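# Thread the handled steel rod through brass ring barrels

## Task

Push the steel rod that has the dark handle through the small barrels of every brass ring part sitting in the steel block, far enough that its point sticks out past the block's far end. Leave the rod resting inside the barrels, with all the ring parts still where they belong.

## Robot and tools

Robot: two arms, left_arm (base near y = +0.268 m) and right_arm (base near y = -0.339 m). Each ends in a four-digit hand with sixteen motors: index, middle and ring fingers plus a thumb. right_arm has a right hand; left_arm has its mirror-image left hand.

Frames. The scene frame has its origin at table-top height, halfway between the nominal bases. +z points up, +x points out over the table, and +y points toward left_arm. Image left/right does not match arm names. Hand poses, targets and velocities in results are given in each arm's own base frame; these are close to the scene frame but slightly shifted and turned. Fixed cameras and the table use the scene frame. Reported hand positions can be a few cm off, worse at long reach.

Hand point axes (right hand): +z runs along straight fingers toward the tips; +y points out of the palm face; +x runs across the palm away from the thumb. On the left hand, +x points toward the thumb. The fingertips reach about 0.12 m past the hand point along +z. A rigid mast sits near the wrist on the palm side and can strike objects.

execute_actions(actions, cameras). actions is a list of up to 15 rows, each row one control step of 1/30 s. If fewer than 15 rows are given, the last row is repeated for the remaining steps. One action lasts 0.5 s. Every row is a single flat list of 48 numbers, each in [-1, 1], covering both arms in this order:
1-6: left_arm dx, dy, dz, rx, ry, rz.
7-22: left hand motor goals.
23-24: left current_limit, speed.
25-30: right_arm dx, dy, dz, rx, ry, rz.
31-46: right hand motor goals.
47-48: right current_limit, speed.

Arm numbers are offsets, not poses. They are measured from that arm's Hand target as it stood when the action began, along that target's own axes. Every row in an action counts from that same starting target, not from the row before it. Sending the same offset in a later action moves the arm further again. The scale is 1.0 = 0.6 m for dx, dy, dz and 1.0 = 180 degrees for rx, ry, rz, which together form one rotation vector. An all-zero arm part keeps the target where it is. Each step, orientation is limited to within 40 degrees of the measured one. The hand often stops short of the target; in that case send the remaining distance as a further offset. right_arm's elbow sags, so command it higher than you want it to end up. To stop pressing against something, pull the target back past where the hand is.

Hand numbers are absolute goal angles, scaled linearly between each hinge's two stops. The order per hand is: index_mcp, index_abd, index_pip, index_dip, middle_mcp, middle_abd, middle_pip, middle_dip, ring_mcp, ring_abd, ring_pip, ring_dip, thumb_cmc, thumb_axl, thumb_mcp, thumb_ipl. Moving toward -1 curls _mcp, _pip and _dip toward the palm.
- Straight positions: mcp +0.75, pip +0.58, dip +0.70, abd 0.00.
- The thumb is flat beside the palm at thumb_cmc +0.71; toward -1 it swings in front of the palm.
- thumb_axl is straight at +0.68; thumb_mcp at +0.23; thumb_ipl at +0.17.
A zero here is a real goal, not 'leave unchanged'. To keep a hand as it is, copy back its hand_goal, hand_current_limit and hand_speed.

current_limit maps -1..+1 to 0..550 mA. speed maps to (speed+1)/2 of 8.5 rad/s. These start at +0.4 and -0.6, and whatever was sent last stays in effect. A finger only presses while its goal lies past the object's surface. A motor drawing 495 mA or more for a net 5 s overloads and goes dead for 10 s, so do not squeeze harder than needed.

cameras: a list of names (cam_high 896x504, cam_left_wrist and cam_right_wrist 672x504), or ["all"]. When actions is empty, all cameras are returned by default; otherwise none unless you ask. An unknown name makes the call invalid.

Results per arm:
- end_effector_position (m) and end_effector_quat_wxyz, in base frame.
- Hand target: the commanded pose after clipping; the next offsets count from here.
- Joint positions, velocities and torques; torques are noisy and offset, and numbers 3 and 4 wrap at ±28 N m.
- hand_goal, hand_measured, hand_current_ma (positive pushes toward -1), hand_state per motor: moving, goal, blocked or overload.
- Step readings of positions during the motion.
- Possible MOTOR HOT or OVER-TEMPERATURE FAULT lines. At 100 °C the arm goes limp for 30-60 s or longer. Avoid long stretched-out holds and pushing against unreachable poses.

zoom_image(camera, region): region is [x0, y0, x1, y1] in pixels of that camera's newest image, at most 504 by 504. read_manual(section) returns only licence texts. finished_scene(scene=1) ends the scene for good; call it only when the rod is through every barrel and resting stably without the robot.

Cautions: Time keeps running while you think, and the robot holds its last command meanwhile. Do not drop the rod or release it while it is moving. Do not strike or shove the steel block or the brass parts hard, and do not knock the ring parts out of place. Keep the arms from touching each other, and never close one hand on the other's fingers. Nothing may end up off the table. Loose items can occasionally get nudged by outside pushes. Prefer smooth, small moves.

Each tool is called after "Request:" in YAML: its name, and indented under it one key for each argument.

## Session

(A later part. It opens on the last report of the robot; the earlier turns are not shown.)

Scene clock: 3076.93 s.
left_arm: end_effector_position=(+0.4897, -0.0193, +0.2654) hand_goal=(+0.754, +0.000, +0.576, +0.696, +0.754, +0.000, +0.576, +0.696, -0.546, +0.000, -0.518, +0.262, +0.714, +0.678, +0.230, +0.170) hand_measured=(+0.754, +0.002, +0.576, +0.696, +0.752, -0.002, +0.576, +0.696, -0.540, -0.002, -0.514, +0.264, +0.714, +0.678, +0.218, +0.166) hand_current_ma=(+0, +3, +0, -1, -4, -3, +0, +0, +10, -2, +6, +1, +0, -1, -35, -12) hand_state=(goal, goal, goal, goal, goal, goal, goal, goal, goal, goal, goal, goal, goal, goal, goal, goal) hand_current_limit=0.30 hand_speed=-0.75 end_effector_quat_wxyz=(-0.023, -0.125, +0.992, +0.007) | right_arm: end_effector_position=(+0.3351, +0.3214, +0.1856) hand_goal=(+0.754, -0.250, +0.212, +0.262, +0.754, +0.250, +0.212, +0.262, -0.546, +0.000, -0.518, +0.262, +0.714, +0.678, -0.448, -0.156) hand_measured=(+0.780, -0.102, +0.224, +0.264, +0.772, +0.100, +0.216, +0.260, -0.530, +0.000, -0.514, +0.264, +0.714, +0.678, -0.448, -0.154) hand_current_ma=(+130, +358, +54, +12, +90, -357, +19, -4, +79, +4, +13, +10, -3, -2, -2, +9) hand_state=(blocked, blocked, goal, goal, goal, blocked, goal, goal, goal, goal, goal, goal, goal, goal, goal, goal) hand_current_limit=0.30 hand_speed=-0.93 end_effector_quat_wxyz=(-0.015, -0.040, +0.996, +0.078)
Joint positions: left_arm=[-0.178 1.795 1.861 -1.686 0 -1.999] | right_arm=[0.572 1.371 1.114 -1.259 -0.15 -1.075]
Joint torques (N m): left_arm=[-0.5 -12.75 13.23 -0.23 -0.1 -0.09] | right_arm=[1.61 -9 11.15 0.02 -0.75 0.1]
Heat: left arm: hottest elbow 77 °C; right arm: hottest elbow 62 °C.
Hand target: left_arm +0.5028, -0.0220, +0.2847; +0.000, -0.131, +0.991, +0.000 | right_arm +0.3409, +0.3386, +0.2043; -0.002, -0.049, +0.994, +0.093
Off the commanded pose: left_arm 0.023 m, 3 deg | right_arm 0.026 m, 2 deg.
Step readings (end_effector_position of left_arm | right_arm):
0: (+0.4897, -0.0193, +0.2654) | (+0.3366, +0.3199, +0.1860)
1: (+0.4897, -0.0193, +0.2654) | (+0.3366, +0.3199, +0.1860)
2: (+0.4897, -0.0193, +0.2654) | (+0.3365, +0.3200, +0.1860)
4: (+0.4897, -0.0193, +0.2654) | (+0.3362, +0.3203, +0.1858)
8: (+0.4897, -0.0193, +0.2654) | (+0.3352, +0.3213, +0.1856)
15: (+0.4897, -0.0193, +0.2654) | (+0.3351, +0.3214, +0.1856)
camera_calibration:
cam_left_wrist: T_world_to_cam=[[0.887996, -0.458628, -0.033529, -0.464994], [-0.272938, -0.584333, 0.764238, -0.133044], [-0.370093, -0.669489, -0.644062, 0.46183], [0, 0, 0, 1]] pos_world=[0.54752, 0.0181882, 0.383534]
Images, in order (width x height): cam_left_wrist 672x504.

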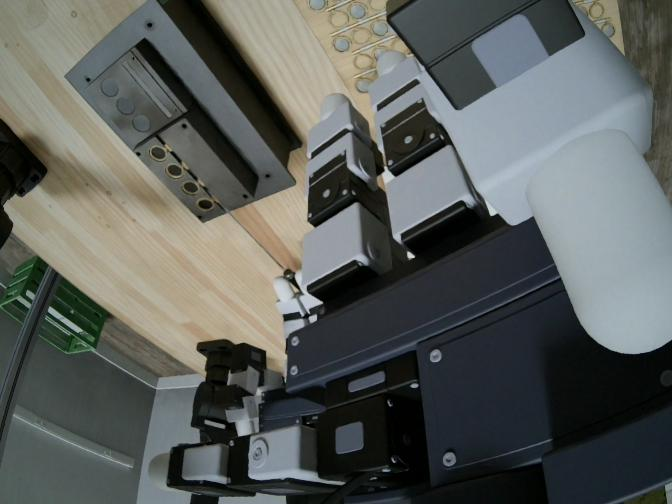

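Request:
execute_actions:
  actions:
    - [[0,0,0,0,0,0,0.754,0,0.576,0.696,0.754,0,0.576,0.696,-0.547,0,-0.519,0.261,0.714,0.678,0.23,0.17,0.3,-0.75,0.001,0.001,-0.005,0,0,0,0.754,-0.25,0.212,0.261,0.754,0.25,0.212,0.261,-0.547,0,-0.519,0.261,0.714,0.678,-0.449,-0.157,0.3,-0.93]]
  cameras: ["cam_left_wrist"]

Request:
zoom_image:
  camera: "cam_left_wrist"
  region: [194, 176, 224, 206]

Request:
zoom_image:
  camera: "cam_left_wrist"
  region: [216, 202, 300, 286]

Scene clock: 3082.43 s.
left_arm: end_effector_position=(+0.4897, -0.0193, +0.2654) hand_goal=(+0.754, +0.000, +0.576, +0.696, +0.754, +0.000, +0.576, +0.696, -0.546, +0.000, -0.518, +0.262, +0.714, +0.678, +0.230, +0.170) hand_measured=(+0.754, +0.002, +0.576, +0.696, +0.752, -0.002, +0.576, +0.696, -0.540, -0.002, -0.514, +0.264, +0.714, +0.678, +0.218, +0.166) hand_current_ma=(+0, +3, +0, -1, -4, -3, +0, +0, +10, -2, +6, +1, +0, -1, -35, -12) hand_state=(goal, goal, goal, goal, goal, goal, goal, goal, goal, goal, goal, goal, goal, goal, goal, goal) hand_current_limit=0.30 hand_speed=-0.75 end_effector_quat_wxyz=(-0.023, -0.125, +0.992, +0.007) | right_arm: end_effector_position=(+0.3342, +0.3213, +0.1853) hand_goal=(+0.754, -0.250, +0.212, +0.262, +0.754, +0.250, +0.212, +0.262, -0.546, +0.000, -0.518, +0.262, +0.714, +0.678, -0.448, -0.156) hand_measured=(+0.780, -0.102, +0.224, +0.264, +0.772, +0.100, +0.216, +0.260, -0.530, +0.000, -0.514, +0.264, +0.714, +0.678, -0.448, -0.154) hand_current_ma=(+130, +358, +54, +12, +90, -357, +19, -4, +79, +4, +13, +10, -3, -2, -2, +9) hand_state=(blocked, blocked, goal, goal, goal, blocked, goal, goal, goal, goal, goal, goal, goal, goal, goal, goal) hand_current_limit=0.30 hand_speed=-0.93 end_effector_quat_wxyz=(-0.016, -0.040, +0.996, +0.078)
Joint positions: left_arm=[-0.178 1.795 1.861 -1.686 0 -1.999] | right_arm=[0.573 1.371 1.114 -1.262 -0.15 -1.073]
Joint torques (N m): left_arm=[-0.15 -12.75 13.29 -0.18 -0.11 -0.07] | right_arm=[1.49 -9.23 11.49 -0.16 -0.75 0.09]
Heat: left arm: hottest elbow 77 °C; right arm: hottest elbow 62 °C.
Hand target: left_arm +0.5028, -0.0220, +0.2847; +0.000, -0.131, +0.991, +0.000 | right_arm +0.3402, +0.3386, +0.2074; -0.002, -0.049, +0.995, +0.093
Off the commanded pose: left_arm 0.023 m, 3 deg | right_arm 0.029 m, 3 deg.
Step readings (end_effector_position of left_arm | right_arm):
0: (+0.4897, -0.0193, +0.2654) | (+0.3351, +0.3214, +0.1856)
1: (+0.4897, -0.0193, +0.2654) | (+0.3350, +0.3213, +0.1856)
2: (+0.4897, -0.0193, +0.2654) | (+0.3349, +0.3213, +0.1855)
4: (+0.4897, -0.0193, +0.2654) | (+0.3346, +0.3213, +0.1854)
8: (+0.4897, -0.0193, +0.2654) | (+0.3342, +0.3214, +0.1854)
15: (+0.4897, -0.0193, +0.2654) | (+0.3342, +0.3213, +0.1853)
camera_calibration:
cam_left_wrist: T_world_to_cam=[[0.887996, -0.458628, -0.033529, -0.464994], [-0.272938, -0.584333, 0.764238, -0.133044], [-0.370093, -0.669489, -0.644062, 0.46183], [0, 0, 0, 1]] pos_world=[0.54752, 0.0181882, 0.383534]
Images, in order (width x height): cam_left_wrist 672x504.

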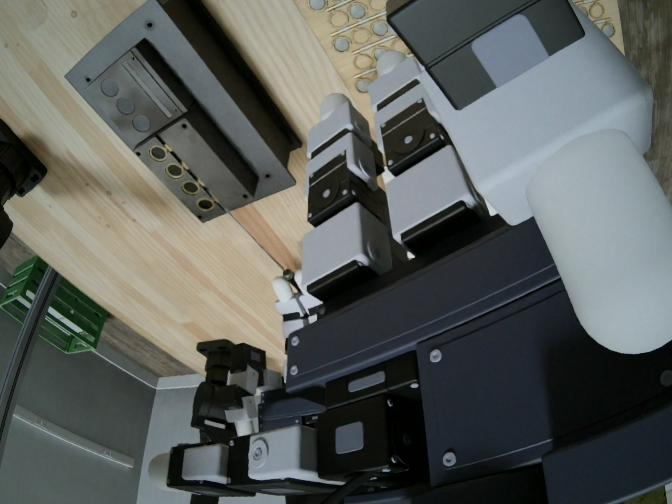

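Scaled by 16.800 from the camera's 672x504 image, which has a finer 960x720 frame.

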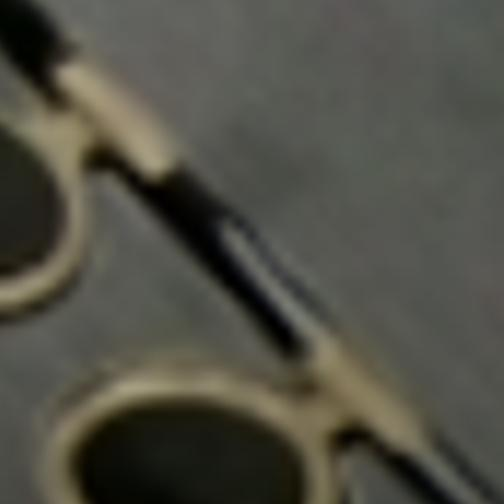

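Scaled by 6.000 from the camera's 672x504 image, which has a finer 960x720 frame.

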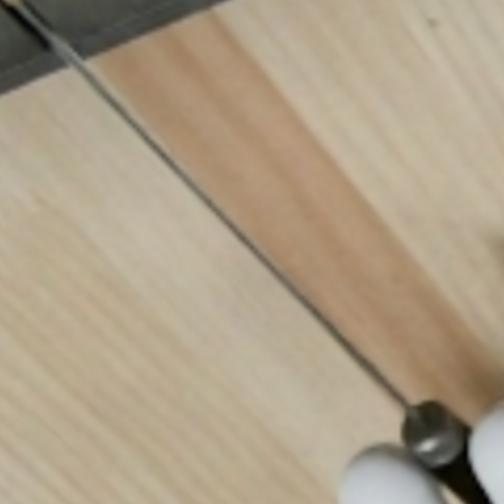

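Request:
execute_actions:
  actions:
    - [[0,0,0,0,0,0,0.754,0,0.576,0.696,0.754,0,0.576,0.696,-0.547,0,-0.519,0.261,0.714,0.678,0.23,0.17,0.3,-0.75,-0.004,0.003,-0.004,0,0,0,0.754,-0.25,0.212,0.261,0.754,0.25,0.212,0.261,-0.547,0,-0.519,0.261,0.714,0.678,-0.449,-0.157,0.3,-0.93]]
  cameras: ["cam_left_wrist"]

Request:
zoom_image:
  camera: "cam_left_wrist"
  region: [194, 176, 224, 206]

Request:
zoom_image:
  camera: "cam_left_wrist"
  region: [216, 202, 300, 286]

Scene clock: 3086.77 s.
left_arm: end_effector_position=(+0.4897, -0.0193, +0.2654) hand_goal=(+0.754, +0.000, +0.576, +0.696, +0.754, +0.000, +0.576, +0.696, -0.546, +0.000, -0.518, +0.262, +0.714, +0.678, +0.230, +0.170) hand_measured=(+0.754, +0.002, +0.576, +0.696, +0.752, -0.002, +0.576, +0.696, -0.540, -0.002, -0.514, +0.264, +0.714, +0.678, +0.218, +0.166) hand_current_ma=(+0, +3, +0, -1, -4, -3, +0, +0, +10, -2, +6, +1, +0, -1, -35, -12) hand_state=(goal, goal, goal, goal, goal, goal, goal, goal, goal, goal, goal, goal, goal, goal, goal, goal) hand_current_limit=0.30 hand_speed=-0.75 end_effector_quat_wxyz=(-0.023, -0.125, +0.992, +0.007) | right_arm: end_effector_position=(+0.3348, +0.3215, +0.1888) hand_goal=(+0.754, -0.250, +0.212, +0.262, +0.754, +0.250, +0.212, +0.262, -0.546, +0.000, -0.518, +0.262, +0.714, +0.678, -0.448, -0.156) hand_measured=(+0.782, -0.102, +0.224, +0.266, +0.772, +0.100, +0.216, +0.262, -0.530, +0.000, -0.514, +0.264, +0.714, +0.678, -0.448, -0.154) hand_current_ma=(+135, +358, +57, +14, +93, -357, +21, -3, +79, +4, +13, +10, -3, -2, -2, +9) hand_state=(blocked, blocked, goal, goal, goal, blocked, goal, goal, goal, goal, goal, goal, goal, goal, goal, goal) hand_current_limit=0.30 hand_speed=-0.93 end_effector_quat_wxyz=(-0.017, -0.040, +0.996, +0.077)
Joint positions: left_arm=[-0.178 1.795 1.861 -1.686 0 -1.999] | right_arm=[0.573 1.371 1.123 -1.274 -0.149 -1.073]
Joint torques (N m): left_arm=[-0.09 -13.04 13.24 -0.18 -0.11 -0.09] | right_arm=[1.61 -8.88 11.73 -0.01 -0.78 0.09]
Heat: left arm: hottest elbow 77 °C; right arm: hottest elbow 62 °C.
Hand target: left_arm +0.5028, -0.0220, +0.2847; +0.000, -0.131, +0.991, +0.000 | right_arm +0.3424, +0.3401, +0.2100; -0.003, -0.049, +0.995, +0.093
Off the commanded pose: left_arm 0.023 m, 3 deg | right_arm 0.029 m, 3 deg.
Step readings (end_effector_position of left_arm | right_arm):
0: (+0.4897, -0.0193, +0.2654) | (+0.3342, +0.3213, +0.1853)
1: (+0.4897, -0.0193, +0.2654) | (+0.3342, +0.3213, +0.1853)
2: (+0.4897, -0.0193, +0.2654) | (+0.3343, +0.3213, +0.1856)
4: (+0.4897, -0.0193, +0.2654) | (+0.3346, +0.3214, +0.1867)
8: (+0.4897, -0.0193, +0.2654) | (+0.3348, +0.3215, +0.1884)
15: (+0.4897, -0.0193, +0.2654) | (+0.3347, +0.3215, +0.1887)
camera_calibration:
cam_left_wrist: T_world_to_cam=[[0.887996, -0.458628, -0.033529, -0.464994], [-0.272938, -0.584333, 0.764238, -0.133044], [-0.370093, -0.669489, -0.644062, 0.46183], [0, 0, 0, 1]] pos_world=[0.54752, 0.0181882, 0.383534]
Images, in order (width x height): cam_left_wrist 672x504.

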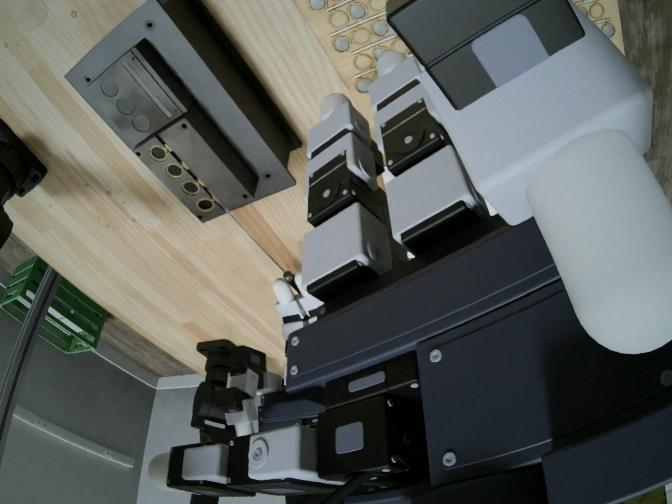

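Scaled by 16.800 from the camera's 672x504 image, which has a finer 960x720 frame.

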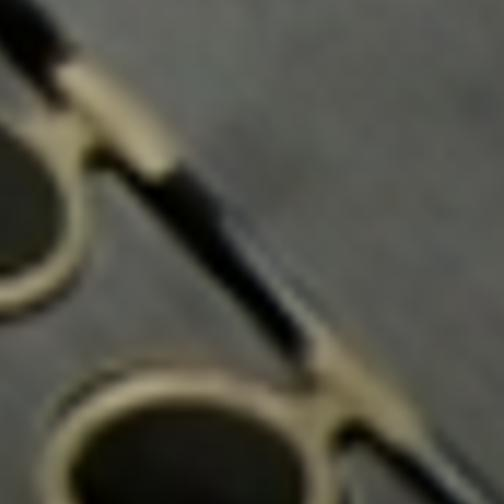

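Scaled by 6.000 from the camera's 672x504 image, which has a finer 960x720 frame.

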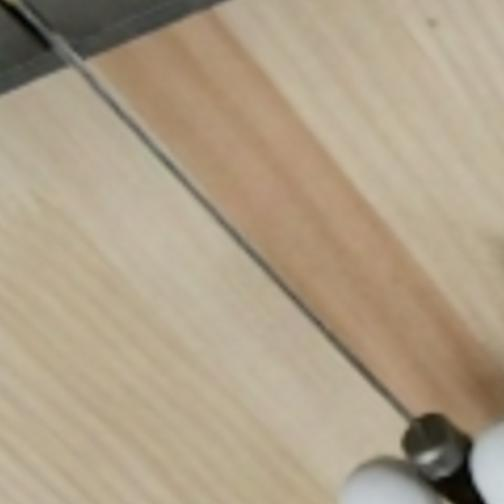

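Request:
execute_actions:
  actions:
    - [[0,0,0,0,0,0,0.754,0,0.576,0.696,0.754,0,0.576,0.696,-0.547,0,-0.519,0.261,0.714,0.678,0.23,0.17,0.3,-0.75,0,0.007,0.001,0,0,0,0.754,-0.25,0.212,0.261,0.754,0.25,0.212,0.261,-0.547,0,-0.519,0.261,0.714,0.678,-0.449,-0.157,0.3,-0.93]]
  cameras: ["cam_left_wrist"]

Request:
zoom_image:
  camera: "cam_left_wrist"
  region: [194, 176, 224, 206]

Request:
zoom_image:
  camera: "cam_left_wrist"
  region: [216, 202, 300, 286]

Scene clock: 3093.30 s.
left_arm: end_effector_position=(+0.4897, -0.0193, +0.2654) hand_goal=(+0.754, +0.000, +0.576, +0.696, +0.754, +0.000, +0.576, +0.696, -0.546, +0.000, -0.518, +0.262, +0.714, +0.678, +0.230, +0.170) hand_measured=(+0.754, +0.002, +0.576, +0.696, +0.752, -0.002, +0.576, +0.696, -0.540, -0.002, -0.514, +0.264, +0.714, +0.678, +0.218, +0.166) hand_current_ma=(+0, +3, +0, -1, -4, -3, +0, +0, +10, -2, +6, +1, +0, -1, -35, -12) hand_state=(goal, goal, goal, goal, goal, goal, goal, goal, goal, goal, goal, goal, goal, goal, goal, goal) hand_current_limit=0.30 hand_speed=-0.75 end_effector_quat_wxyz=(-0.023, -0.125, +0.992, +0.007) | right_arm: end_effector_position=(+0.3347, +0.3230, +0.1895) hand_goal=(+0.754, -0.250, +0.212, +0.262, +0.754, +0.250, +0.212, +0.262, -0.546, +0.000, -0.518, +0.262, +0.714, +0.678, -0.448, -0.156) hand_measured=(+0.786, -0.102, +0.228, +0.266, +0.778, +0.100, +0.220, +0.262, -0.530, +0.000, -0.514, +0.264, +0.714, +0.678, -0.448, -0.154) hand_current_ma=(+161, +358, +71, +20, +121, -357, +33, +3, +79, +4, +13, +10, -3, -2, -2, +9) hand_state=(blocked, blocked, goal, goal, blocked, blocked, goal, goal, goal, goal, goal, goal, goal, goal, goal, goal) hand_current_limit=0.30 hand_speed=-0.93 end_effector_quat_wxyz=(-0.016, -0.038, +0.996, +0.075)
Joint positions: left_arm=[-0.178 1.795 1.861 -1.686 0 -1.999] | right_arm=[0.579 1.371 1.126 -1.275 -0.146 -1.064]
Joint torques (N m): left_arm=[-0.09 -12.86 13.23 -0.21 -0.11 -0.08] | right_arm=[1.79 -8.53 11.86 0.09 -0.91 0.06]
Heat: left arm: hottest elbow 77 °C; right arm: hottest elbow 63 °C.
Hand target: left_arm +0.5028, -0.0220, +0.2847; +0.000, -0.131, +0.991, +0.000 | right_arm +0.3421, +0.3443, +0.2103; -0.002, -0.049, +0.995, +0.093
Off the commanded pose: left_arm 0.023 m, 3 deg | right_arm 0.031 m, 3 deg.
Step readings (end_effector_position of left_arm | right_arm):
0: (+0.4897, -0.0193, +0.2654) | (+0.3348, +0.3215, +0.1888)
1: (+0.4897, -0.0193, +0.2654) | (+0.3348, +0.3215, +0.1888)
2: (+0.4897, -0.0193, +0.2654) | (+0.3347, +0.3216, +0.1888)
4: (+0.4897, -0.0193, +0.2654) | (+0.3346, +0.3218, +0.1887)
8: (+0.4897, -0.0193, +0.2654) | (+0.3344, +0.3228, +0.1890)
15: (+0.4897, -0.0193, +0.2654) | (+0.3347, +0.3230, +0.1895)
camera_calibration:
cam_left_wrist: T_world_to_cam=[[0.887996, -0.458628, -0.033529, -0.464994], [-0.272938, -0.584333, 0.764238, -0.133044], [-0.370093, -0.669489, -0.644062, 0.46183], [0, 0, 0, 1]] pos_world=[0.54752, 0.0181882, 0.383534]
Images, in order (width x height): cam_left_wrist 672x504.

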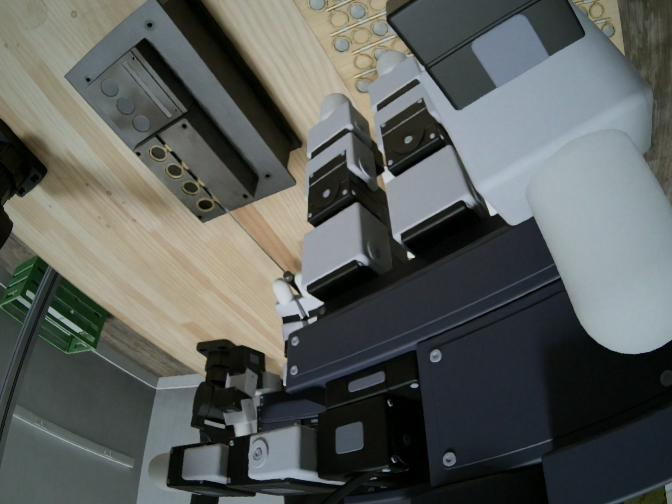

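Scaled by 16.800 from the camera's 672x504 image, which has a finer 960x720 frame.

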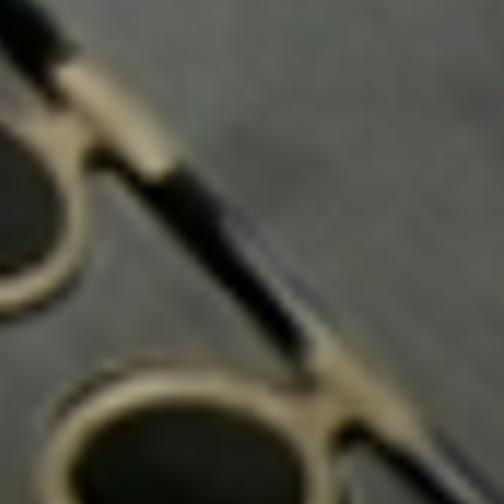

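Scaled by 6.000 from the camera's 672x504 image, which has a finer 960x720 frame.

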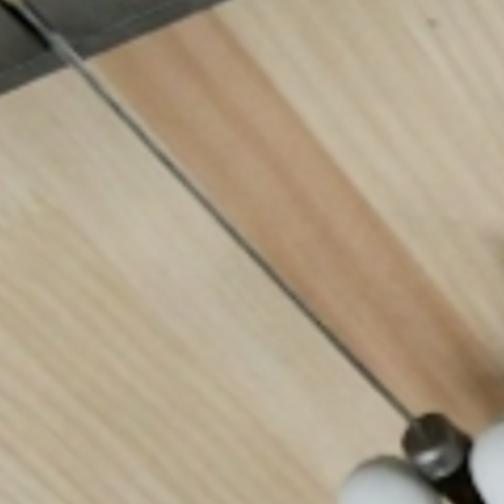

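Request:
execute_actions:
  actions:
    - [[0,0,0,0,0,0,0.754,0,0.576,0.696,0.754,0,0.576,0.696,-0.547,0,-0.519,0.261,0.714,0.678,0.23,0.17,0.3,-0.75,-0.004,0.003,0,0,0,0.012,0.754,-0.25,0.212,0.261,0.754,0.25,0.212,0.261,-0.547,0,-0.519,0.261,0.714,0.678,-0.449,-0.157,0.3,-0.93],[0,0,0,0,0,0,0.754,0,0.576,0.696,0.754,0,0.576,0.696,-0.547,0,-0.519,0.261,0.714,0.678,0.23,0.17,0.3,-0.75,-0.004,0.003,0,0,0,0.012,0.754,-0.25,0.212,0.261,0.754,0.25,0.212,0.261,-0.547,0,-0.519,0.261,0.714,0.678,-0.449,-0.157,0.3,-0.93],[0,0,0,0,0,0,0.754,0,0.576,0.696,0.754,0,0.576,0.696,-0.547,0,-0.519,0.261,0.714,0.678,0.23,0.17,0.3,-0.75,-0.004,0.003,0,0,0,0.012,0.754,-0.25,0.212,0.261,0.754,0.25,0.212,0.261,-0.547,0,-0.519,0.261,0.714,0.678,-0.449,-0.157,0.3,-0.93],[0,0,0,0,0,0,0.754,0,0.576,0.696,0.754,0,0.576,0.696,-0.547,0,-0.519,0.261,0.714,0.678,0.23,0.17,0.3,-0.75,-0.004,0.003,0,0,0,0.012,0.754,-0.25,0.212,0.261,0.754,0.25,0.212,0.261,-0.547,0,-0.519,0.261,0.714,0.678,-0.449,-0.157,0.3,-0.93],[0,0,0,0,0,0,0.754,0,0.576,0.696,0.754,0,0.576,0.696,-0.547,0,-0.519,0.261,0.714,0.678,0.23,0.17,0.3,-0.75,-0.004,0.003,0,0,0,0.012,0.754,-0.25,0.212,0.261,0.754,0.25,0.212,0.261,-0.547,0,-0.519,0.261,0.714,0.678,-0.449,-0.157,0.3,-0.93],[0,0,0,0,0,0,0.754,0,0.576,0.696,0.754,0,0.576,0.696,-0.547,0,-0.519,0.261,0.714,0.678,0.23,0.17,0.3,-0.75,0.004,0.004,0,0,0,-0.012,0.754,-0.25,0.212,0.261,0.754,0.25,0.212,0.261,-0.547,0,-0.519,0.261,0.714,0.678,-0.449,-0.157,0.3,-0.93]]
  cameras: ["cam_left_wrist"]

Request:
zoom_image:
  camera: "cam_left_wrist"
  region: [194, 176, 224, 206]

Request:
zoom_image:
  camera: "cam_left_wrist"
  region: [216, 202, 300, 286]

Scene clock: 3117.93 s.
left_arm: end_effector_position=(+0.4897, -0.0193, +0.2654) hand_goal=(+0.754, +0.000, +0.576, +0.696, +0.754, +0.000, +0.576, +0.696, -0.546, +0.000, -0.518, +0.262, +0.714, +0.678, +0.230, +0.170) hand_measured=(+0.754, +0.002, +0.576, +0.696, +0.752, -0.002, +0.576, +0.696, -0.540, -0.002, -0.514, +0.264, +0.714, +0.678, +0.218, +0.166) hand_current_ma=(+0, +3, +0, -1, -4, -3, +0, +0, +10, -2, +6, +1, +0, -1, -35, -12) hand_state=(goal, goal, goal, goal, goal, goal, goal, goal, goal, goal, goal, goal, goal, goal, goal, goal) hand_current_limit=0.30 hand_speed=-0.75 end_effector_quat_wxyz=(-0.023, -0.125, +0.992, +0.007) | right_arm: end_effector_position=(+0.3339, +0.3243, +0.1890) hand_goal=(+0.754, -0.250, +0.212, +0.262, +0.754, +0.250, +0.212, +0.262, -0.546, +0.000, -0.518, +0.262, +0.714, +0.678, -0.448, -0.156) hand_measured=(+0.790, -0.102, +0.230, +0.268, +0.782, +0.100, +0.222, +0.264, -0.530, +0.000, -0.514, +0.264, +0.714, +0.678, -0.448, -0.154) hand_current_ma=(+183, +358, +81, +23, +140, -357, +42, +7, +79, +4, +13, +10, -3, -2, -2, +9) hand_state=(blocked, blocked, goal, goal, blocked, blocked, goal, goal, goal, goal, goal, goal, goal, goal, goal, goal) hand_current_limit=0.30 hand_speed=-0.93 end_effector_quat_wxyz=(-0.015, -0.043, +0.996, +0.073)
Joint positions: left_arm=[-0.178 1.795 1.861 -1.686 0 -1.999] | right_arm=[0.583 1.374 1.129 -1.276 -0.141 -1.07]
Joint torques (N m): left_arm=[-0.15 -12.69 13.24 -0.21 -0.1 -0.08] | right_arm=[1.73 -8.64 11.95 0.13 -1.02 -0.16]
Heat: left arm: hottest elbow 77 °C; right arm: hottest elbow 64 °C.
Hand target: left_arm +0.5028, -0.0220, +0.2847; +0.000, -0.131, +0.991, +0.000 | right_arm +0.3395, +0.3464, +0.2106; -0.001, -0.067, +0.993, +0.093
Off the commanded pose: left_arm 0.023 m, 3 deg | right_arm 0.031 m, 4 deg.
Step readings (end_effector_position of left_arm | right_arm):
0: (+0.4897, -0.0193, +0.2654) | (+0.3347, +0.3230, +0.1895)
1: (+0.4897, -0.0193, +0.2654) | (+0.3348, +0.3230, +0.1895)
2: (+0.4897, -0.0193, +0.2654) | (+0.3349, +0.3230, +0.1895)
4: (+0.4897, -0.0193, +0.2654) | (+0.3351, +0.3234, +0.1894)
8: (+0.4897, -0.0193, +0.2654) | (+0.3351, +0.3237, +0.1890)
15: (+0.4897, -0.0193, +0.2654) | (+0.3344, +0.3241, +0.1888)
camera_calibration:
cam_left_wrist: T_world_to_cam=[[0.887996, -0.458628, -0.033529, -0.464994], [-0.272938, -0.584333, 0.764238, -0.133044], [-0.370093, -0.669489, -0.644062, 0.46183], [0, 0, 0, 1]] pos_world=[0.54752, 0.0181882, 0.383534]
Images, in order (width x height): cam_left_wrist 672x504.

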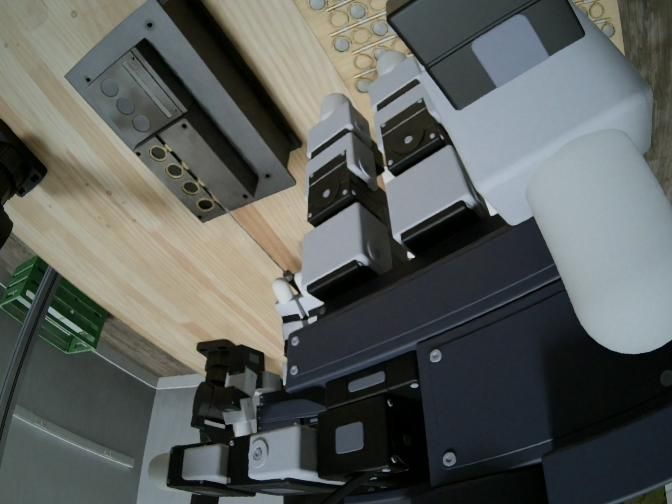

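Scaled by 16.800 from the camera's 672x504 image, which has a finer 960x720 frame.

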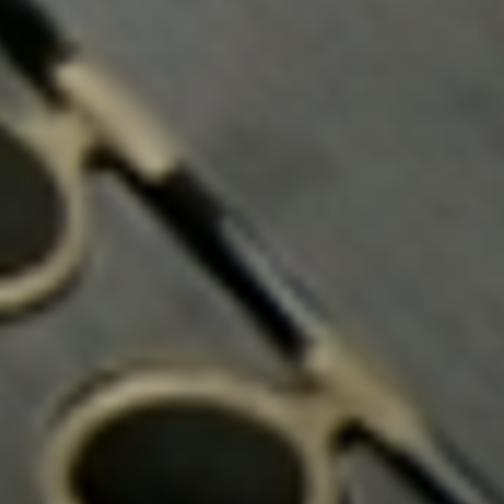

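Scaled by 6.000 from the camera's 672x504 image, which has a finer 960x720 frame.

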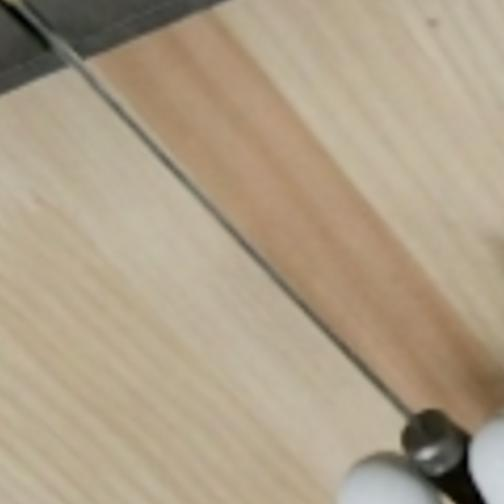

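Request:
zoom_image:
  camera: "cam_left_wrist"
  region: [200, 182, 216, 198]

Scaled by 31.500 from the camera's 672x504 image, which has a finer 960x720 frame.

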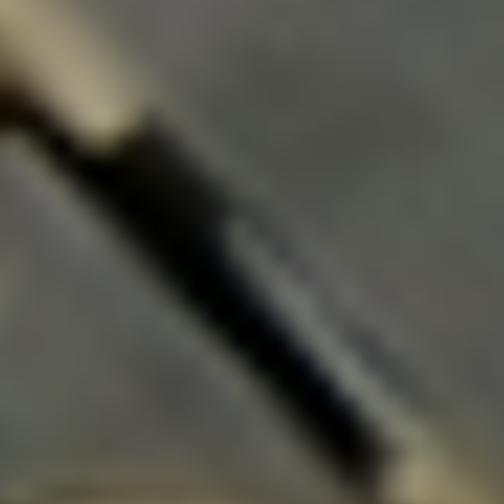

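Request:
execute_actions:
  actions:
    - [[0,0,0,0,0,0,0.754,0,0.576,0.696,0.754,0,0.576,0.696,-0.547,0,-0.519,0.261,0.714,0.678,0.23,0.17,0.3,-0.75,-0.004,0.001,0.012,0,0,0.005,0.754,-0.25,0.212,0.261,0.754,0.25,0.212,0.261,-0.547,0,-0.519,0.261,0.714,0.678,-0.449,-0.157,0.3,-0.93]]
  cameras: ["cam_left_wrist"]

Request:
zoom_image:
  camera: "cam_left_wrist"
  region: [194, 176, 224, 206]

Request:
zoom_image:
  camera: "cam_left_wrist"
  region: [216, 202, 300, 286]

Scene clock: 3149.13 s.
left_arm: end_effector_position=(+0.4897, -0.0193, +0.2654) hand_goal=(+0.754, +0.000, +0.576, +0.696, +0.754, +0.000, +0.576, +0.696, -0.546, +0.000, -0.518, +0.262, +0.714, +0.678, +0.230, +0.170) hand_measured=(+0.754, +0.002, +0.576, +0.696, +0.752, -0.002, +0.576, +0.696, -0.540, -0.002, -0.514, +0.264, +0.714, +0.678, +0.218, +0.166) hand_current_ma=(+0, +3, +0, -1, -4, -3, +0, +0, +10, -2, +6, +1, +0, -1, -35, -12) hand_state=(goal, goal, goal, goal, goal, goal, goal, goal, goal, goal, goal, goal, goal, goal, goal, goal) hand_current_limit=0.30 hand_speed=-0.75 end_effector_quat_wxyz=(-0.023, -0.125, +0.992, +0.007) | right_arm: end_effector_position=(+0.3342, +0.3252, +0.1846) hand_goal=(+0.754, -0.250, +0.212, +0.262, +0.754, +0.250, +0.212, +0.262, -0.546, +0.000, -0.518, +0.262, +0.714, +0.678, -0.448, -0.156) hand_measured=(+0.790, -0.102, +0.230, +0.268, +0.782, +0.100, +0.222, +0.264, -0.530, +0.000, -0.514, +0.264, +0.714, +0.678, -0.448, -0.154) hand_current_ma=(+183, +358, +81, +23, +141, -357, +42, +7, +79, +4, +13, +10, -3, -2, -2, +9) hand_state=(blocked, blocked, goal, goal, blocked, blocked, goal, goal, goal, goal, goal, goal, goal, goal, goal, goal) hand_current_limit=0.30 hand_speed=-0.93 end_effector_quat_wxyz=(-0.019, -0.043, +0.996, +0.071)
Joint positions: left_arm=[-0.178 1.795 1.861 -1.686 0 -1.999] | right_arm=[0.584 1.384 1.129 -1.275 -0.141 -1.071]
Joint torques (N m): left_arm=[-0.15 -12.98 13.29 -0.12 -0.1 -0.06] | right_arm=[1.9 -8.76 11.28 0.68 -1.06 0]
Heat: left arm: hottest elbow 77 °C; right arm: hottest elbow 67 °C.
Hand target: left_arm +0.5028, -0.0220, +0.2847; +0.000, -0.131, +0.991, +0.000 | right_arm +0.3416, +0.3487, +0.2037; -0.001, -0.060, +0.994, +0.093
Off the commanded pose: left_arm 0.023 m, 3 deg | right_arm 0.031 m, 4 deg.
Step readings (end_effector_position of left_arm | right_arm):
0: (+0.4897, -0.0193, +0.2654) | (+0.3338, +0.3243, +0.1890)
1: (+0.4897, -0.0193, +0.2654) | (+0.3338, +0.3243, +0.1890)
2: (+0.4897, -0.0193, +0.2654) | (+0.3339, +0.3244, +0.1888)
4: (+0.4897, -0.0193, +0.2654) | (+0.3339, +0.3244, +0.1881)
8: (+0.4897, -0.0193, +0.2654) | (+0.3341, +0.3249, +0.1857)
15: (+0.4897, -0.0193, +0.2654) | (+0.3342, +0.3252, +0.1846)
camera_calibration:
cam_left_wrist: T_world_to_cam=[[0.887996, -0.458628, -0.033529, -0.464994], [-0.272938, -0.584333, 0.764238, -0.133044], [-0.370093, -0.669489, -0.644062, 0.46183], [0, 0, 0, 1]] pos_world=[0.54752, 0.0181882, 0.383534]
Images, in order (width x height): cam_left_wrist 672x504.

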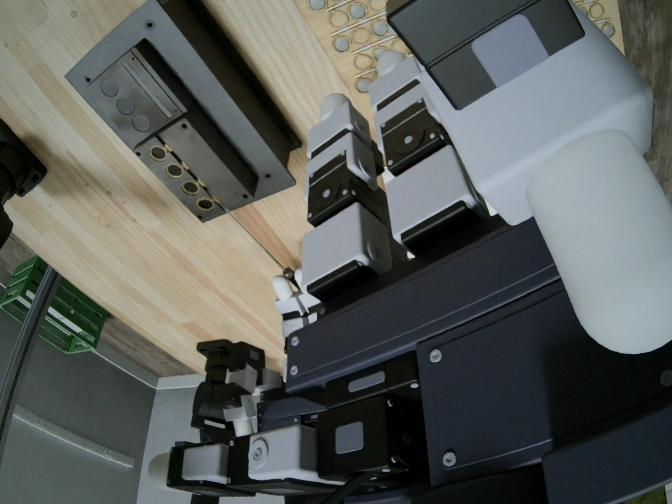

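Scaled by 16.800 from the camera's 672x504 image, which has a finer 960x720 frame.

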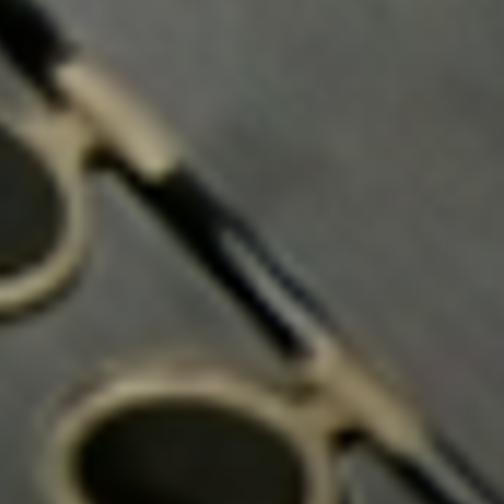

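Scaled by 6.000 from the camera's 672x504 image, which has a finer 960x720 frame.

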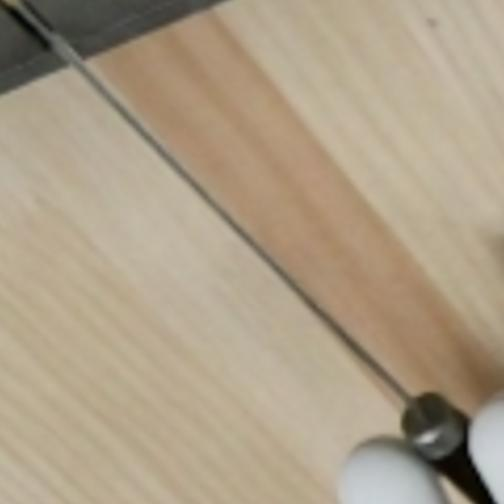

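Request:
execute_actions:
  actions:
    - [[0,0,0,0,0,0,0.754,0,0.576,0.696,0.754,0,0.576,0.696,-0.547,0,-0.519,0.261,0.714,0.678,0.23,0.17,0.3,-0.75,-0.002,0.001,0.004,0,0,0,0.754,-0.25,0.212,0.261,0.754,0.25,0.212,0.261,-0.547,0,-0.519,0.261,0.714,0.678,-0.449,-0.157,0.3,-0.93]]
  cameras: ["cam_left_wrist"]

Request:
zoom_image:
  camera: "cam_left_wrist"
  region: [194, 176, 224, 206]

Scene clock: 3198.07 s.
left_arm: end_effector_position=(+0.4897, -0.0193, +0.2654) hand_goal=(+0.754, +0.000, +0.576, +0.696, +0.754, +0.000, +0.576, +0.696, -0.546, +0.000, -0.518, +0.262, +0.714, +0.678, +0.230, +0.170) hand_measured=(+0.754, +0.002, +0.576, +0.696, +0.752, -0.002, +0.576, +0.696, -0.540, -0.002, -0.514, +0.264, +0.714, +0.678, +0.218, +0.166) hand_current_ma=(+0, +3, +0, -1, -4, -3, +0, +0, +10, -2, +6, +1, +0, -1, -35, -12) hand_state=(goal, goal, goal, goal, goal, goal, goal, goal, goal, goal, goal, goal, goal, goal, goal, goal) hand_current_limit=0.30 hand_speed=-0.75 end_effector_quat_wxyz=(-0.023, -0.125, +0.992, +0.007) | right_arm: end_effector_position=(+0.3350, +0.3257, +0.1828) hand_goal=(+0.754, -0.250, +0.212, +0.262, +0.754, +0.250, +0.212, +0.262, -0.546, +0.000, -0.518, +0.262, +0.714, +0.678, -0.448, -0.156) hand_measured=(+0.790, -0.102, +0.230, +0.268, +0.782, +0.100, +0.222, +0.264, -0.530, +0.000, -0.514, +0.264, +0.714, +0.678, -0.448, -0.154) hand_current_ma=(+183, +358, +81, +23, +141, -357, +43, +9, +79, +4, +13, +10, -3, -2, -2, +9) hand_state=(blocked, blocked, goal, goal, blocked, blocked, goal, goal, goal, goal, goal, goal, goal, goal, goal, goal) hand_current_limit=0.30 hand_speed=-0.93 end_effector_quat_wxyz=(-0.020, -0.043, +0.996, +0.071)
Joint positions: left_arm=[-0.178 1.795 1.861 -1.686 0 -1.999] | right_arm=[0.584 1.389 1.129 -1.272 -0.141 -1.071]
Joint torques (N m): left_arm=[0.26 -12.86 13.14 -0.2 -0.12 -0.06] | right_arm=[2.02 -8.82 11.23 0.8 -1.05 0.01]
Heat: left arm: hottest elbow 77 °C; right arm: hottest elbow 68 °C.
Hand target: left_arm +0.5028, -0.0220, +0.2847; +0.000, -0.131, +0.991, +0.000 | right_arm +0.3427, +0.3498, +0.2016; -0.001, -0.060, +0.994, +0.093
Off the commanded pose: left_arm 0.023 m, 3 deg | right_arm 0.032 m, 4 deg.
Step readings (end_effector_position of left_arm | right_arm):
0: (+0.4897, -0.0193, +0.2654) | (+0.3342, +0.3252, +0.1846)
1: (+0.4897, -0.0193, +0.2654) | (+0.3342, +0.3252, +0.1846)
2: (+0.4897, -0.0193, +0.2654) | (+0.3343, +0.3253, +0.1846)
4: (+0.4897, -0.0193, +0.2654) | (+0.3344, +0.3254, +0.1845)
8: (+0.4897, -0.0193, +0.2654) | (+0.3347, +0.3256, +0.1836)
15: (+0.4897, -0.0193, +0.2654) | (+0.3350, +0.3257, +0.1828)
camera_calibration:
cam_left_wrist: T_world_to_cam=[[0.887996, -0.458628, -0.033529, -0.464994], [-0.272938, -0.584333, 0.764238, -0.133044], [-0.370093, -0.669489, -0.644062, 0.46183], [0, 0, 0, 1]] pos_world=[0.54752, 0.0181882, 0.383534]
Images, in order (width x height): cam_left_wrist 672x504.

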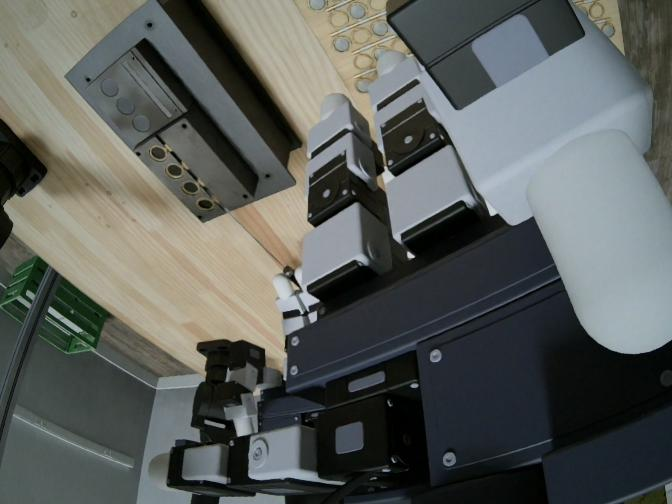

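Scaled by 16.800 from the camera's 672x504 image, which has a finer 960x720 frame.

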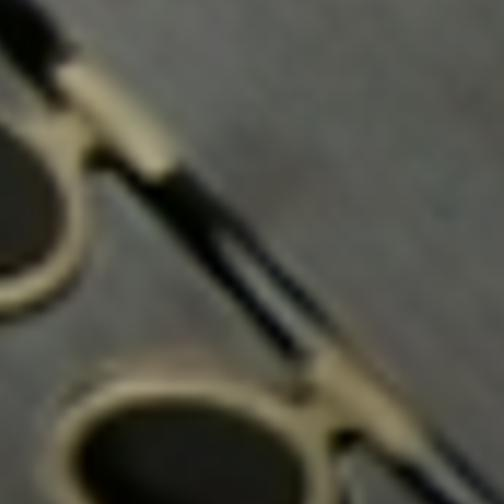

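Request:
execute_actions:
  actions: []
  cameras: ["cam_left_wrist","cam_right_wrist"]

Request:
zoom_image:
  camera: "cam_left_wrist"
  region: [194, 176, 224, 206]

Request:
zoom_image:
  camera: "cam_left_wrist"
  region: [180, 160, 300, 290]

Scene clock: 3227.33 s.
left_arm: end_effector_position=(+0.4897, -0.0193, +0.2654) hand_goal=(+0.754, +0.000, +0.576, +0.696, +0.754, +0.000, +0.576, +0.696, -0.546, +0.000, -0.518, +0.262, +0.714, +0.678, +0.230, +0.170) hand_measured=(+0.754, +0.002, +0.576, +0.696, +0.752, -0.002, +0.576, +0.696, -0.540, -0.002, -0.514, +0.264, +0.714, +0.678, +0.218, +0.166) hand_current_ma=(+0, +3, +0, -1, -4, -3, +0, +0, +10, -2, +6, +1, +0, -1, -35, -12) hand_state=(goal, goal, goal, goal, goal, goal, goal, goal, goal, goal, goal, goal, goal, goal, goal, goal) hand_current_limit=0.30 hand_speed=-0.75 end_effector_quat_wxyz=(-0.023, -0.125, +0.992, +0.007) | right_arm: end_effector_position=(+0.3350, +0.3257, +0.1828) hand_goal=(+0.754, -0.250, +0.212, +0.262, +0.754, +0.250, +0.212, +0.262, -0.546, +0.000, -0.518, +0.262, +0.714, +0.678, -0.448, -0.156) hand_measured=(+0.790, -0.102, +0.230, +0.268, +0.782, +0.100, +0.222, +0.264, -0.530, +0.000, -0.514, +0.264, +0.714, +0.678, -0.448, -0.154) hand_current_ma=(+183, +358, +81, +23, +141, -357, +43, +9, +79, +4, +13, +10, -3, -2, -2, +9) hand_state=(blocked, blocked, goal, goal, blocked, blocked, goal, goal, goal, goal, goal, goal, goal, goal, goal, goal) hand_current_limit=0.30 hand_speed=-0.93 end_effector_quat_wxyz=(-0.020, -0.043, +0.996, +0.071)
Joint positions: left_arm=[-0.178 1.795 1.861 -1.686 0 -1.999] | right_arm=[0.584 1.389 1.129 -1.272 -0.141 -1.071]
Joint velocities: within noise
Joint torques (N m): left_arm=[0.03 -12.75 13.24 -0.25 -0.1 -0.07] | right_arm=[2.02 -8.76 11.22 0.79 -1.05 0.01]
Heat: left arm: hottest elbow 77 °C; right arm: hottest elbow 68 °C.
Hand target: left_arm +0.5028, -0.0220, +0.2847; +0.000, -0.131, +0.991, +0.000 | right_arm +0.3427, +0.3498, +0.2016; -0.001, -0.060, +0.994, +0.093
Off the commanded pose: left_arm 0.023 m, 3 deg | right_arm 0.032 m, 4 deg.
camera_calibration:
cam_left_wrist: T_world_to_cam=[[0.887996, -0.458628, -0.033529, -0.464994], [-0.272938, -0.584333, 0.764238, -0.133044], [-0.370093, -0.669489, -0.644062, 0.46183], [0, 0, 0, 1]] pos_world=[0.54752, 0.0181882, 0.383534]
cam_right_wrist: T_world_to_cam=[[0.749731, 0.659471, 0.0547813, -0.43955], [0.526113, -0.644235, 0.555127, -0.107171], [0.401382, -0.387375, -0.829959, 0.267389], [0, 0, 0, 1]] pos_world=[0.278603, 0.324407, 0.305494]
Images, in order (width x height): cam_left_wrist 672x504, cam_right_wrist 672x504.

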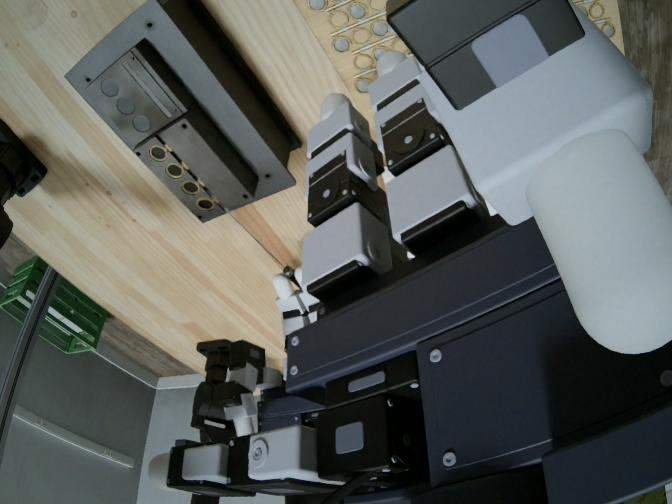

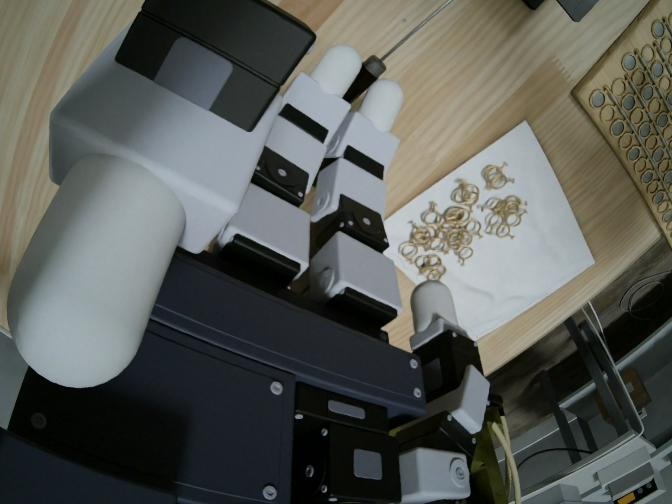

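Scaled by 16.800 from the camera's 672x504 image, which has a finer 960x720 frame.

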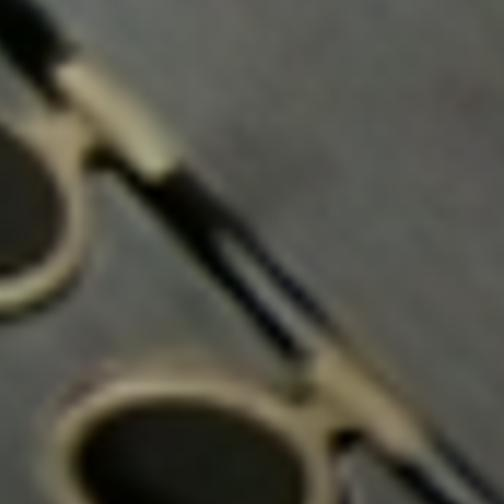

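Scaled by 3.877 from the camera's 672x504 image, which has a finer 960x720 frame.

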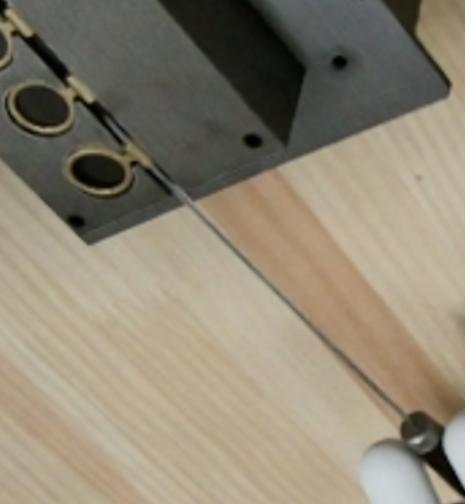

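Request:
execute_actions:
  actions:
    - [[0,0,0,0,0,0,0.754,0,0.576,0.696,0.754,0,0.576,0.696,-0.547,0,-0.519,0.261,0.714,0.678,0.23,0.17,0.3,-0.75,-0.004,0.001,-0.0066,0,0,0,0.754,-0.25,0.212,0.261,0.754,0.25,0.212,0.261,-0.547,0,-0.519,0.261,0.714,0.678,-0.449,-0.157,0.3,-0.93]]
  cameras: ["cam_left_wrist"]

Request:
zoom_image:
  camera: "cam_left_wrist"
  region: [194, 176, 224, 206]

Scene clock: 3258.47 s.
left_arm: end_effector_position=(+0.4897, -0.0193, +0.2654) hand_goal=(+0.754, +0.000, +0.576, +0.696, +0.754, +0.000, +0.576, +0.696, -0.546, +0.000, -0.518, +0.262, +0.714, +0.678, +0.230, +0.170) hand_measured=(+0.754, +0.002, +0.576, +0.696, +0.752, -0.002, +0.576, +0.696, -0.540, -0.002, -0.514, +0.264, +0.714, +0.678, +0.218, +0.166) hand_current_ma=(+0, +3, +0, -1, -4, -3, +0, +0, +10, -2, +6, +1, +0, -1, -35, -12) hand_state=(goal, goal, goal, goal, goal, goal, goal, goal, goal, goal, goal, goal, goal, goal, goal, goal) hand_current_limit=0.30 hand_speed=-0.75 end_effector_quat_wxyz=(-0.023, -0.125, +0.992, +0.007) | right_arm: end_effector_position=(+0.3355, +0.3261, +0.1824) hand_goal=(+0.754, -0.250, +0.212, +0.262, +0.754, +0.250, +0.212, +0.262, -0.546, +0.000, -0.518, +0.262, +0.714, +0.678, -0.448, -0.156) hand_measured=(+0.792, -0.102, +0.230, +0.268, +0.784, +0.100, +0.222, +0.264, -0.530, +0.000, -0.514, +0.264, +0.714, +0.678, -0.448, -0.154) hand_current_ma=(+187, +358, +84, +25, +147, -357, +46, +10, +79, +4, +13, +10, -3, -2, -2, +9) hand_state=(blocked, blocked, goal, goal, blocked, blocked, goal, goal, goal, goal, goal, goal, goal, goal, goal, goal) hand_current_limit=0.30 hand_speed=-0.93 end_effector_quat_wxyz=(-0.020, -0.043, +0.996, +0.070)
Joint positions: left_arm=[-0.178 1.795 1.861 -1.686 0 -1.999] | right_arm=[0.584 1.391 1.13 -1.272 -0.141 -1.071]
Joint torques (N m): left_arm=[-0.09 -12.75 13.23 -0.17 -0.09 -0.07] | right_arm=[1.73 -8.76 12.04 0.42 -1.06 -0.01]
Heat: left arm: hottest elbow 77 °C; right arm: hottest elbow 68 °C.
Hand target: left_arm +0.5028, -0.0220, +0.2847; +0.000, -0.131, +0.991, +0.000 | right_arm +0.3451, +0.3499, +0.2054; -0.001, -0.060, +0.994, +0.093
Off the commanded pose: left_arm 0.023 m, 3 deg | right_arm 0.035 m, 4 deg.
Step readings (end_effector_position of left_arm | right_arm):
0: (+0.4897, -0.0193, +0.2654) | (+0.3350, +0.3257, +0.1828)
1: (+0.4897, -0.0193, +0.2654) | (+0.3350, +0.3257, +0.1828)
2: (+0.4897, -0.0193, +0.2654) | (+0.3350, +0.3257, +0.1828)
4: (+0.4897, -0.0193, +0.2654) | (+0.3350, +0.3257, +0.1826)
8: (+0.4897, -0.0193, +0.2654) | (+0.3350, +0.3258, +0.1823)
15: (+0.4897, -0.0193, +0.2654) | (+0.3355, +0.3261, +0.1824)
camera_calibration:
cam_left_wrist: T_world_to_cam=[[0.887996, -0.458628, -0.033529, -0.464994], [-0.272938, -0.584333, 0.764238, -0.133044], [-0.370093, -0.669489, -0.644062, 0.46183], [0, 0, 0, 1]] pos_world=[0.54752, 0.0181882, 0.383534]
Images, in order (width x height): cam_left_wrist 672x504.

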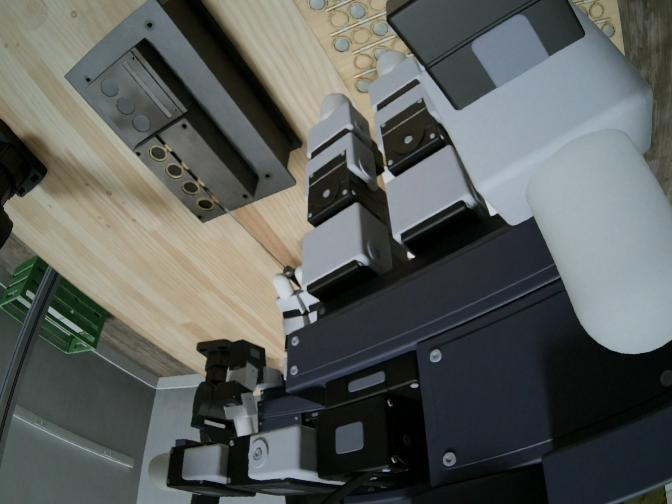

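Scaled by 16.800 from the camera's 672x504 image, which has a finer 960x720 frame.

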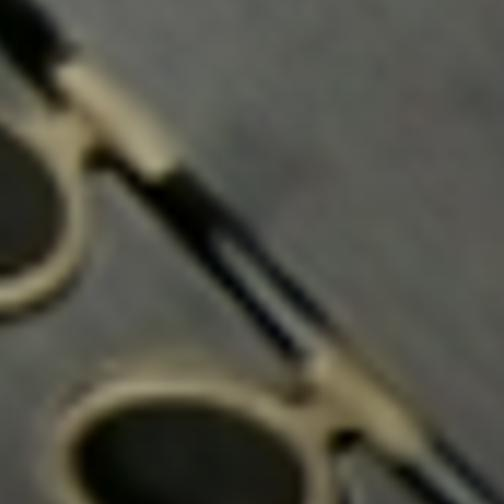

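Request:
execute_actions:
  actions:
    - [[0,0,0,0,0,0,0.754,0,0.576,0.696,0.754,0,0.576,0.696,-0.547,0,-0.519,0.261,0.714,0.678,0.23,0.17,0.3,-0.75,-0.004,0.001,-0.0066,0,0,0,0.754,-0.25,0.212,0.261,0.754,0.25,0.212,0.261,-0.547,0,-0.519,0.261,0.714,0.678,-0.449,-0.157,0.3,-0.93]]
  cameras: ["cam_left_wrist"]

Request:
zoom_image:
  camera: "cam_left_wrist"
  region: [194, 176, 224, 206]

Scene clock: 3262.67 s.
left_arm: end_effector_position=(+0.4897, -0.0193, +0.2654) hand_goal=(+0.754, +0.000, +0.576, +0.696, +0.754, +0.000, +0.576, +0.696, -0.546, +0.000, -0.518, +0.262, +0.714, +0.678, +0.230, +0.170) hand_measured=(+0.754, +0.002, +0.576, +0.696, +0.752, -0.002, +0.576, +0.696, -0.540, -0.002, -0.514, +0.264, +0.714, +0.678, +0.218, +0.166) hand_current_ma=(+0, +3, +0, -1, -4, -3, +0, +0, +10, -2, +6, +1, +0, -1, -35, -12) hand_state=(goal, goal, goal, goal, goal, goal, goal, goal, goal, goal, goal, goal, goal, goal, goal, goal) hand_current_limit=0.30 hand_speed=-0.75 end_effector_quat_wxyz=(-0.023, -0.125, +0.992, +0.007) | right_arm: end_effector_position=(+0.3372, +0.3376, +0.1949) hand_goal=(+0.754, -0.250, +0.212, +0.262, +0.754, +0.250, +0.212, +0.262, -0.546, +0.000, -0.518, +0.262, +0.714, +0.678, -0.448, -0.156) hand_measured=(+0.766, -0.102, +0.220, +0.266, +0.758, +0.100, +0.212, +0.262, -0.530, +0.000, -0.514, +0.264, +0.714, +0.678, -0.448, -0.154) hand_current_ma=(+61, +358, +33, +22, +13, -357, -2, +0, +79, +4, +13, +10, -3, -2, -2, +9) hand_state=(goal, blocked, goal, goal, goal, blocked, goal, goal, goal, goal, goal, goal, goal, goal, goal, goal) hand_current_limit=0.30 hand_speed=-0.93 end_effector_quat_wxyz=(-0.015, -0.051, +0.995, +0.083)
Joint positions: left_arm=[-0.178 1.795 1.861 -1.686 0 -1.999] | right_arm=[0.597 1.395 1.16 -1.275 -0.157 -1.071]
Joint torques (N m): left_arm=[-0.09 -12.57 13.22 -0.13 -0.11 -0.07] | right_arm=[-0.15 -9.05 11.08 0.2 -0.37 -0.03]
Heat: left arm: hottest elbow 77 °C; right arm: hottest elbow 67 °C.
Hand target: left_arm +0.5028, -0.0220, +0.2847; +0.000, -0.131, +0.991, +0.000 | right_arm +0.3474, +0.3502, +0.2096; -0.001, -0.060, +0.994, +0.093
Off the commanded pose: left_arm 0.023 m, 3 deg | right_arm 0.022 m, 2 deg.
Step readings (end_effector_position of left_arm | right_arm):
0: (+0.4897, -0.0193, +0.2654) | (+0.3355, +0.3261, +0.1824)
1: (+0.4897, -0.0193, +0.2654) | (+0.3355, +0.3261, +0.1824)
2: (+0.4897, -0.0193, +0.2654) | (+0.3357, +0.3262, +0.1828)
4: (+0.4897, -0.0193, +0.2654) | (+0.3361, +0.3265, +0.1832)
8: (+0.4897, -0.0193, +0.2654) | (+0.3376, +0.3285, +0.1863)
15: (+0.4897, -0.0193, +0.2654) | (+0.3376, +0.3370, +0.1949)
camera_calibration:
cam_left_wrist: T_world_to_cam=[[0.887996, -0.458628, -0.033529, -0.464994], [-0.272938, -0.584333, 0.764238, -0.133044], [-0.370093, -0.669489, -0.644062, 0.46183], [0, 0, 0, 1]] pos_world=[0.54752, 0.0181882, 0.383534]
Images, in order (width x height): cam_left_wrist 672x504.

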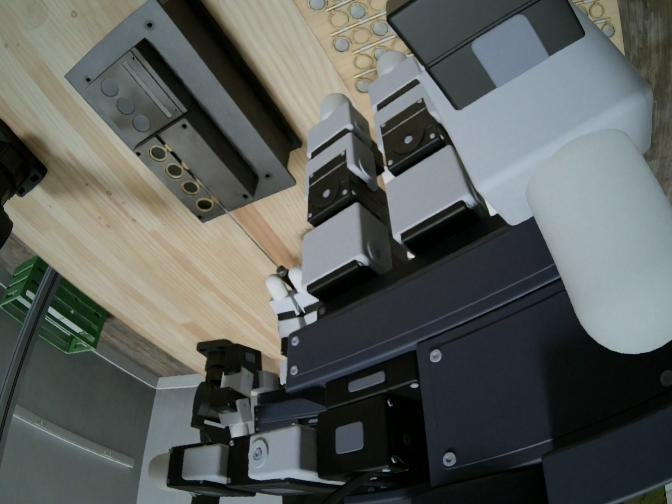

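Scaled by 16.800 from the camera's 672x504 image, which has a finer 960x720 frame.

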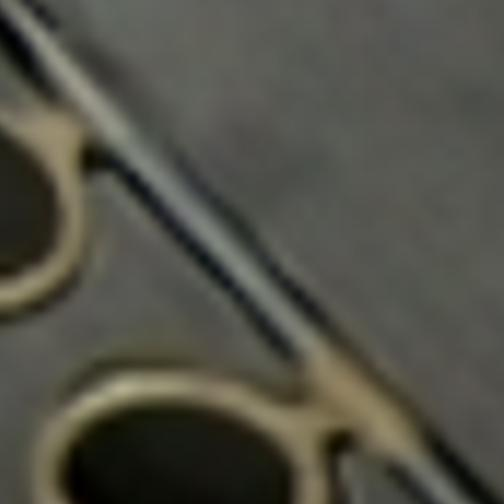

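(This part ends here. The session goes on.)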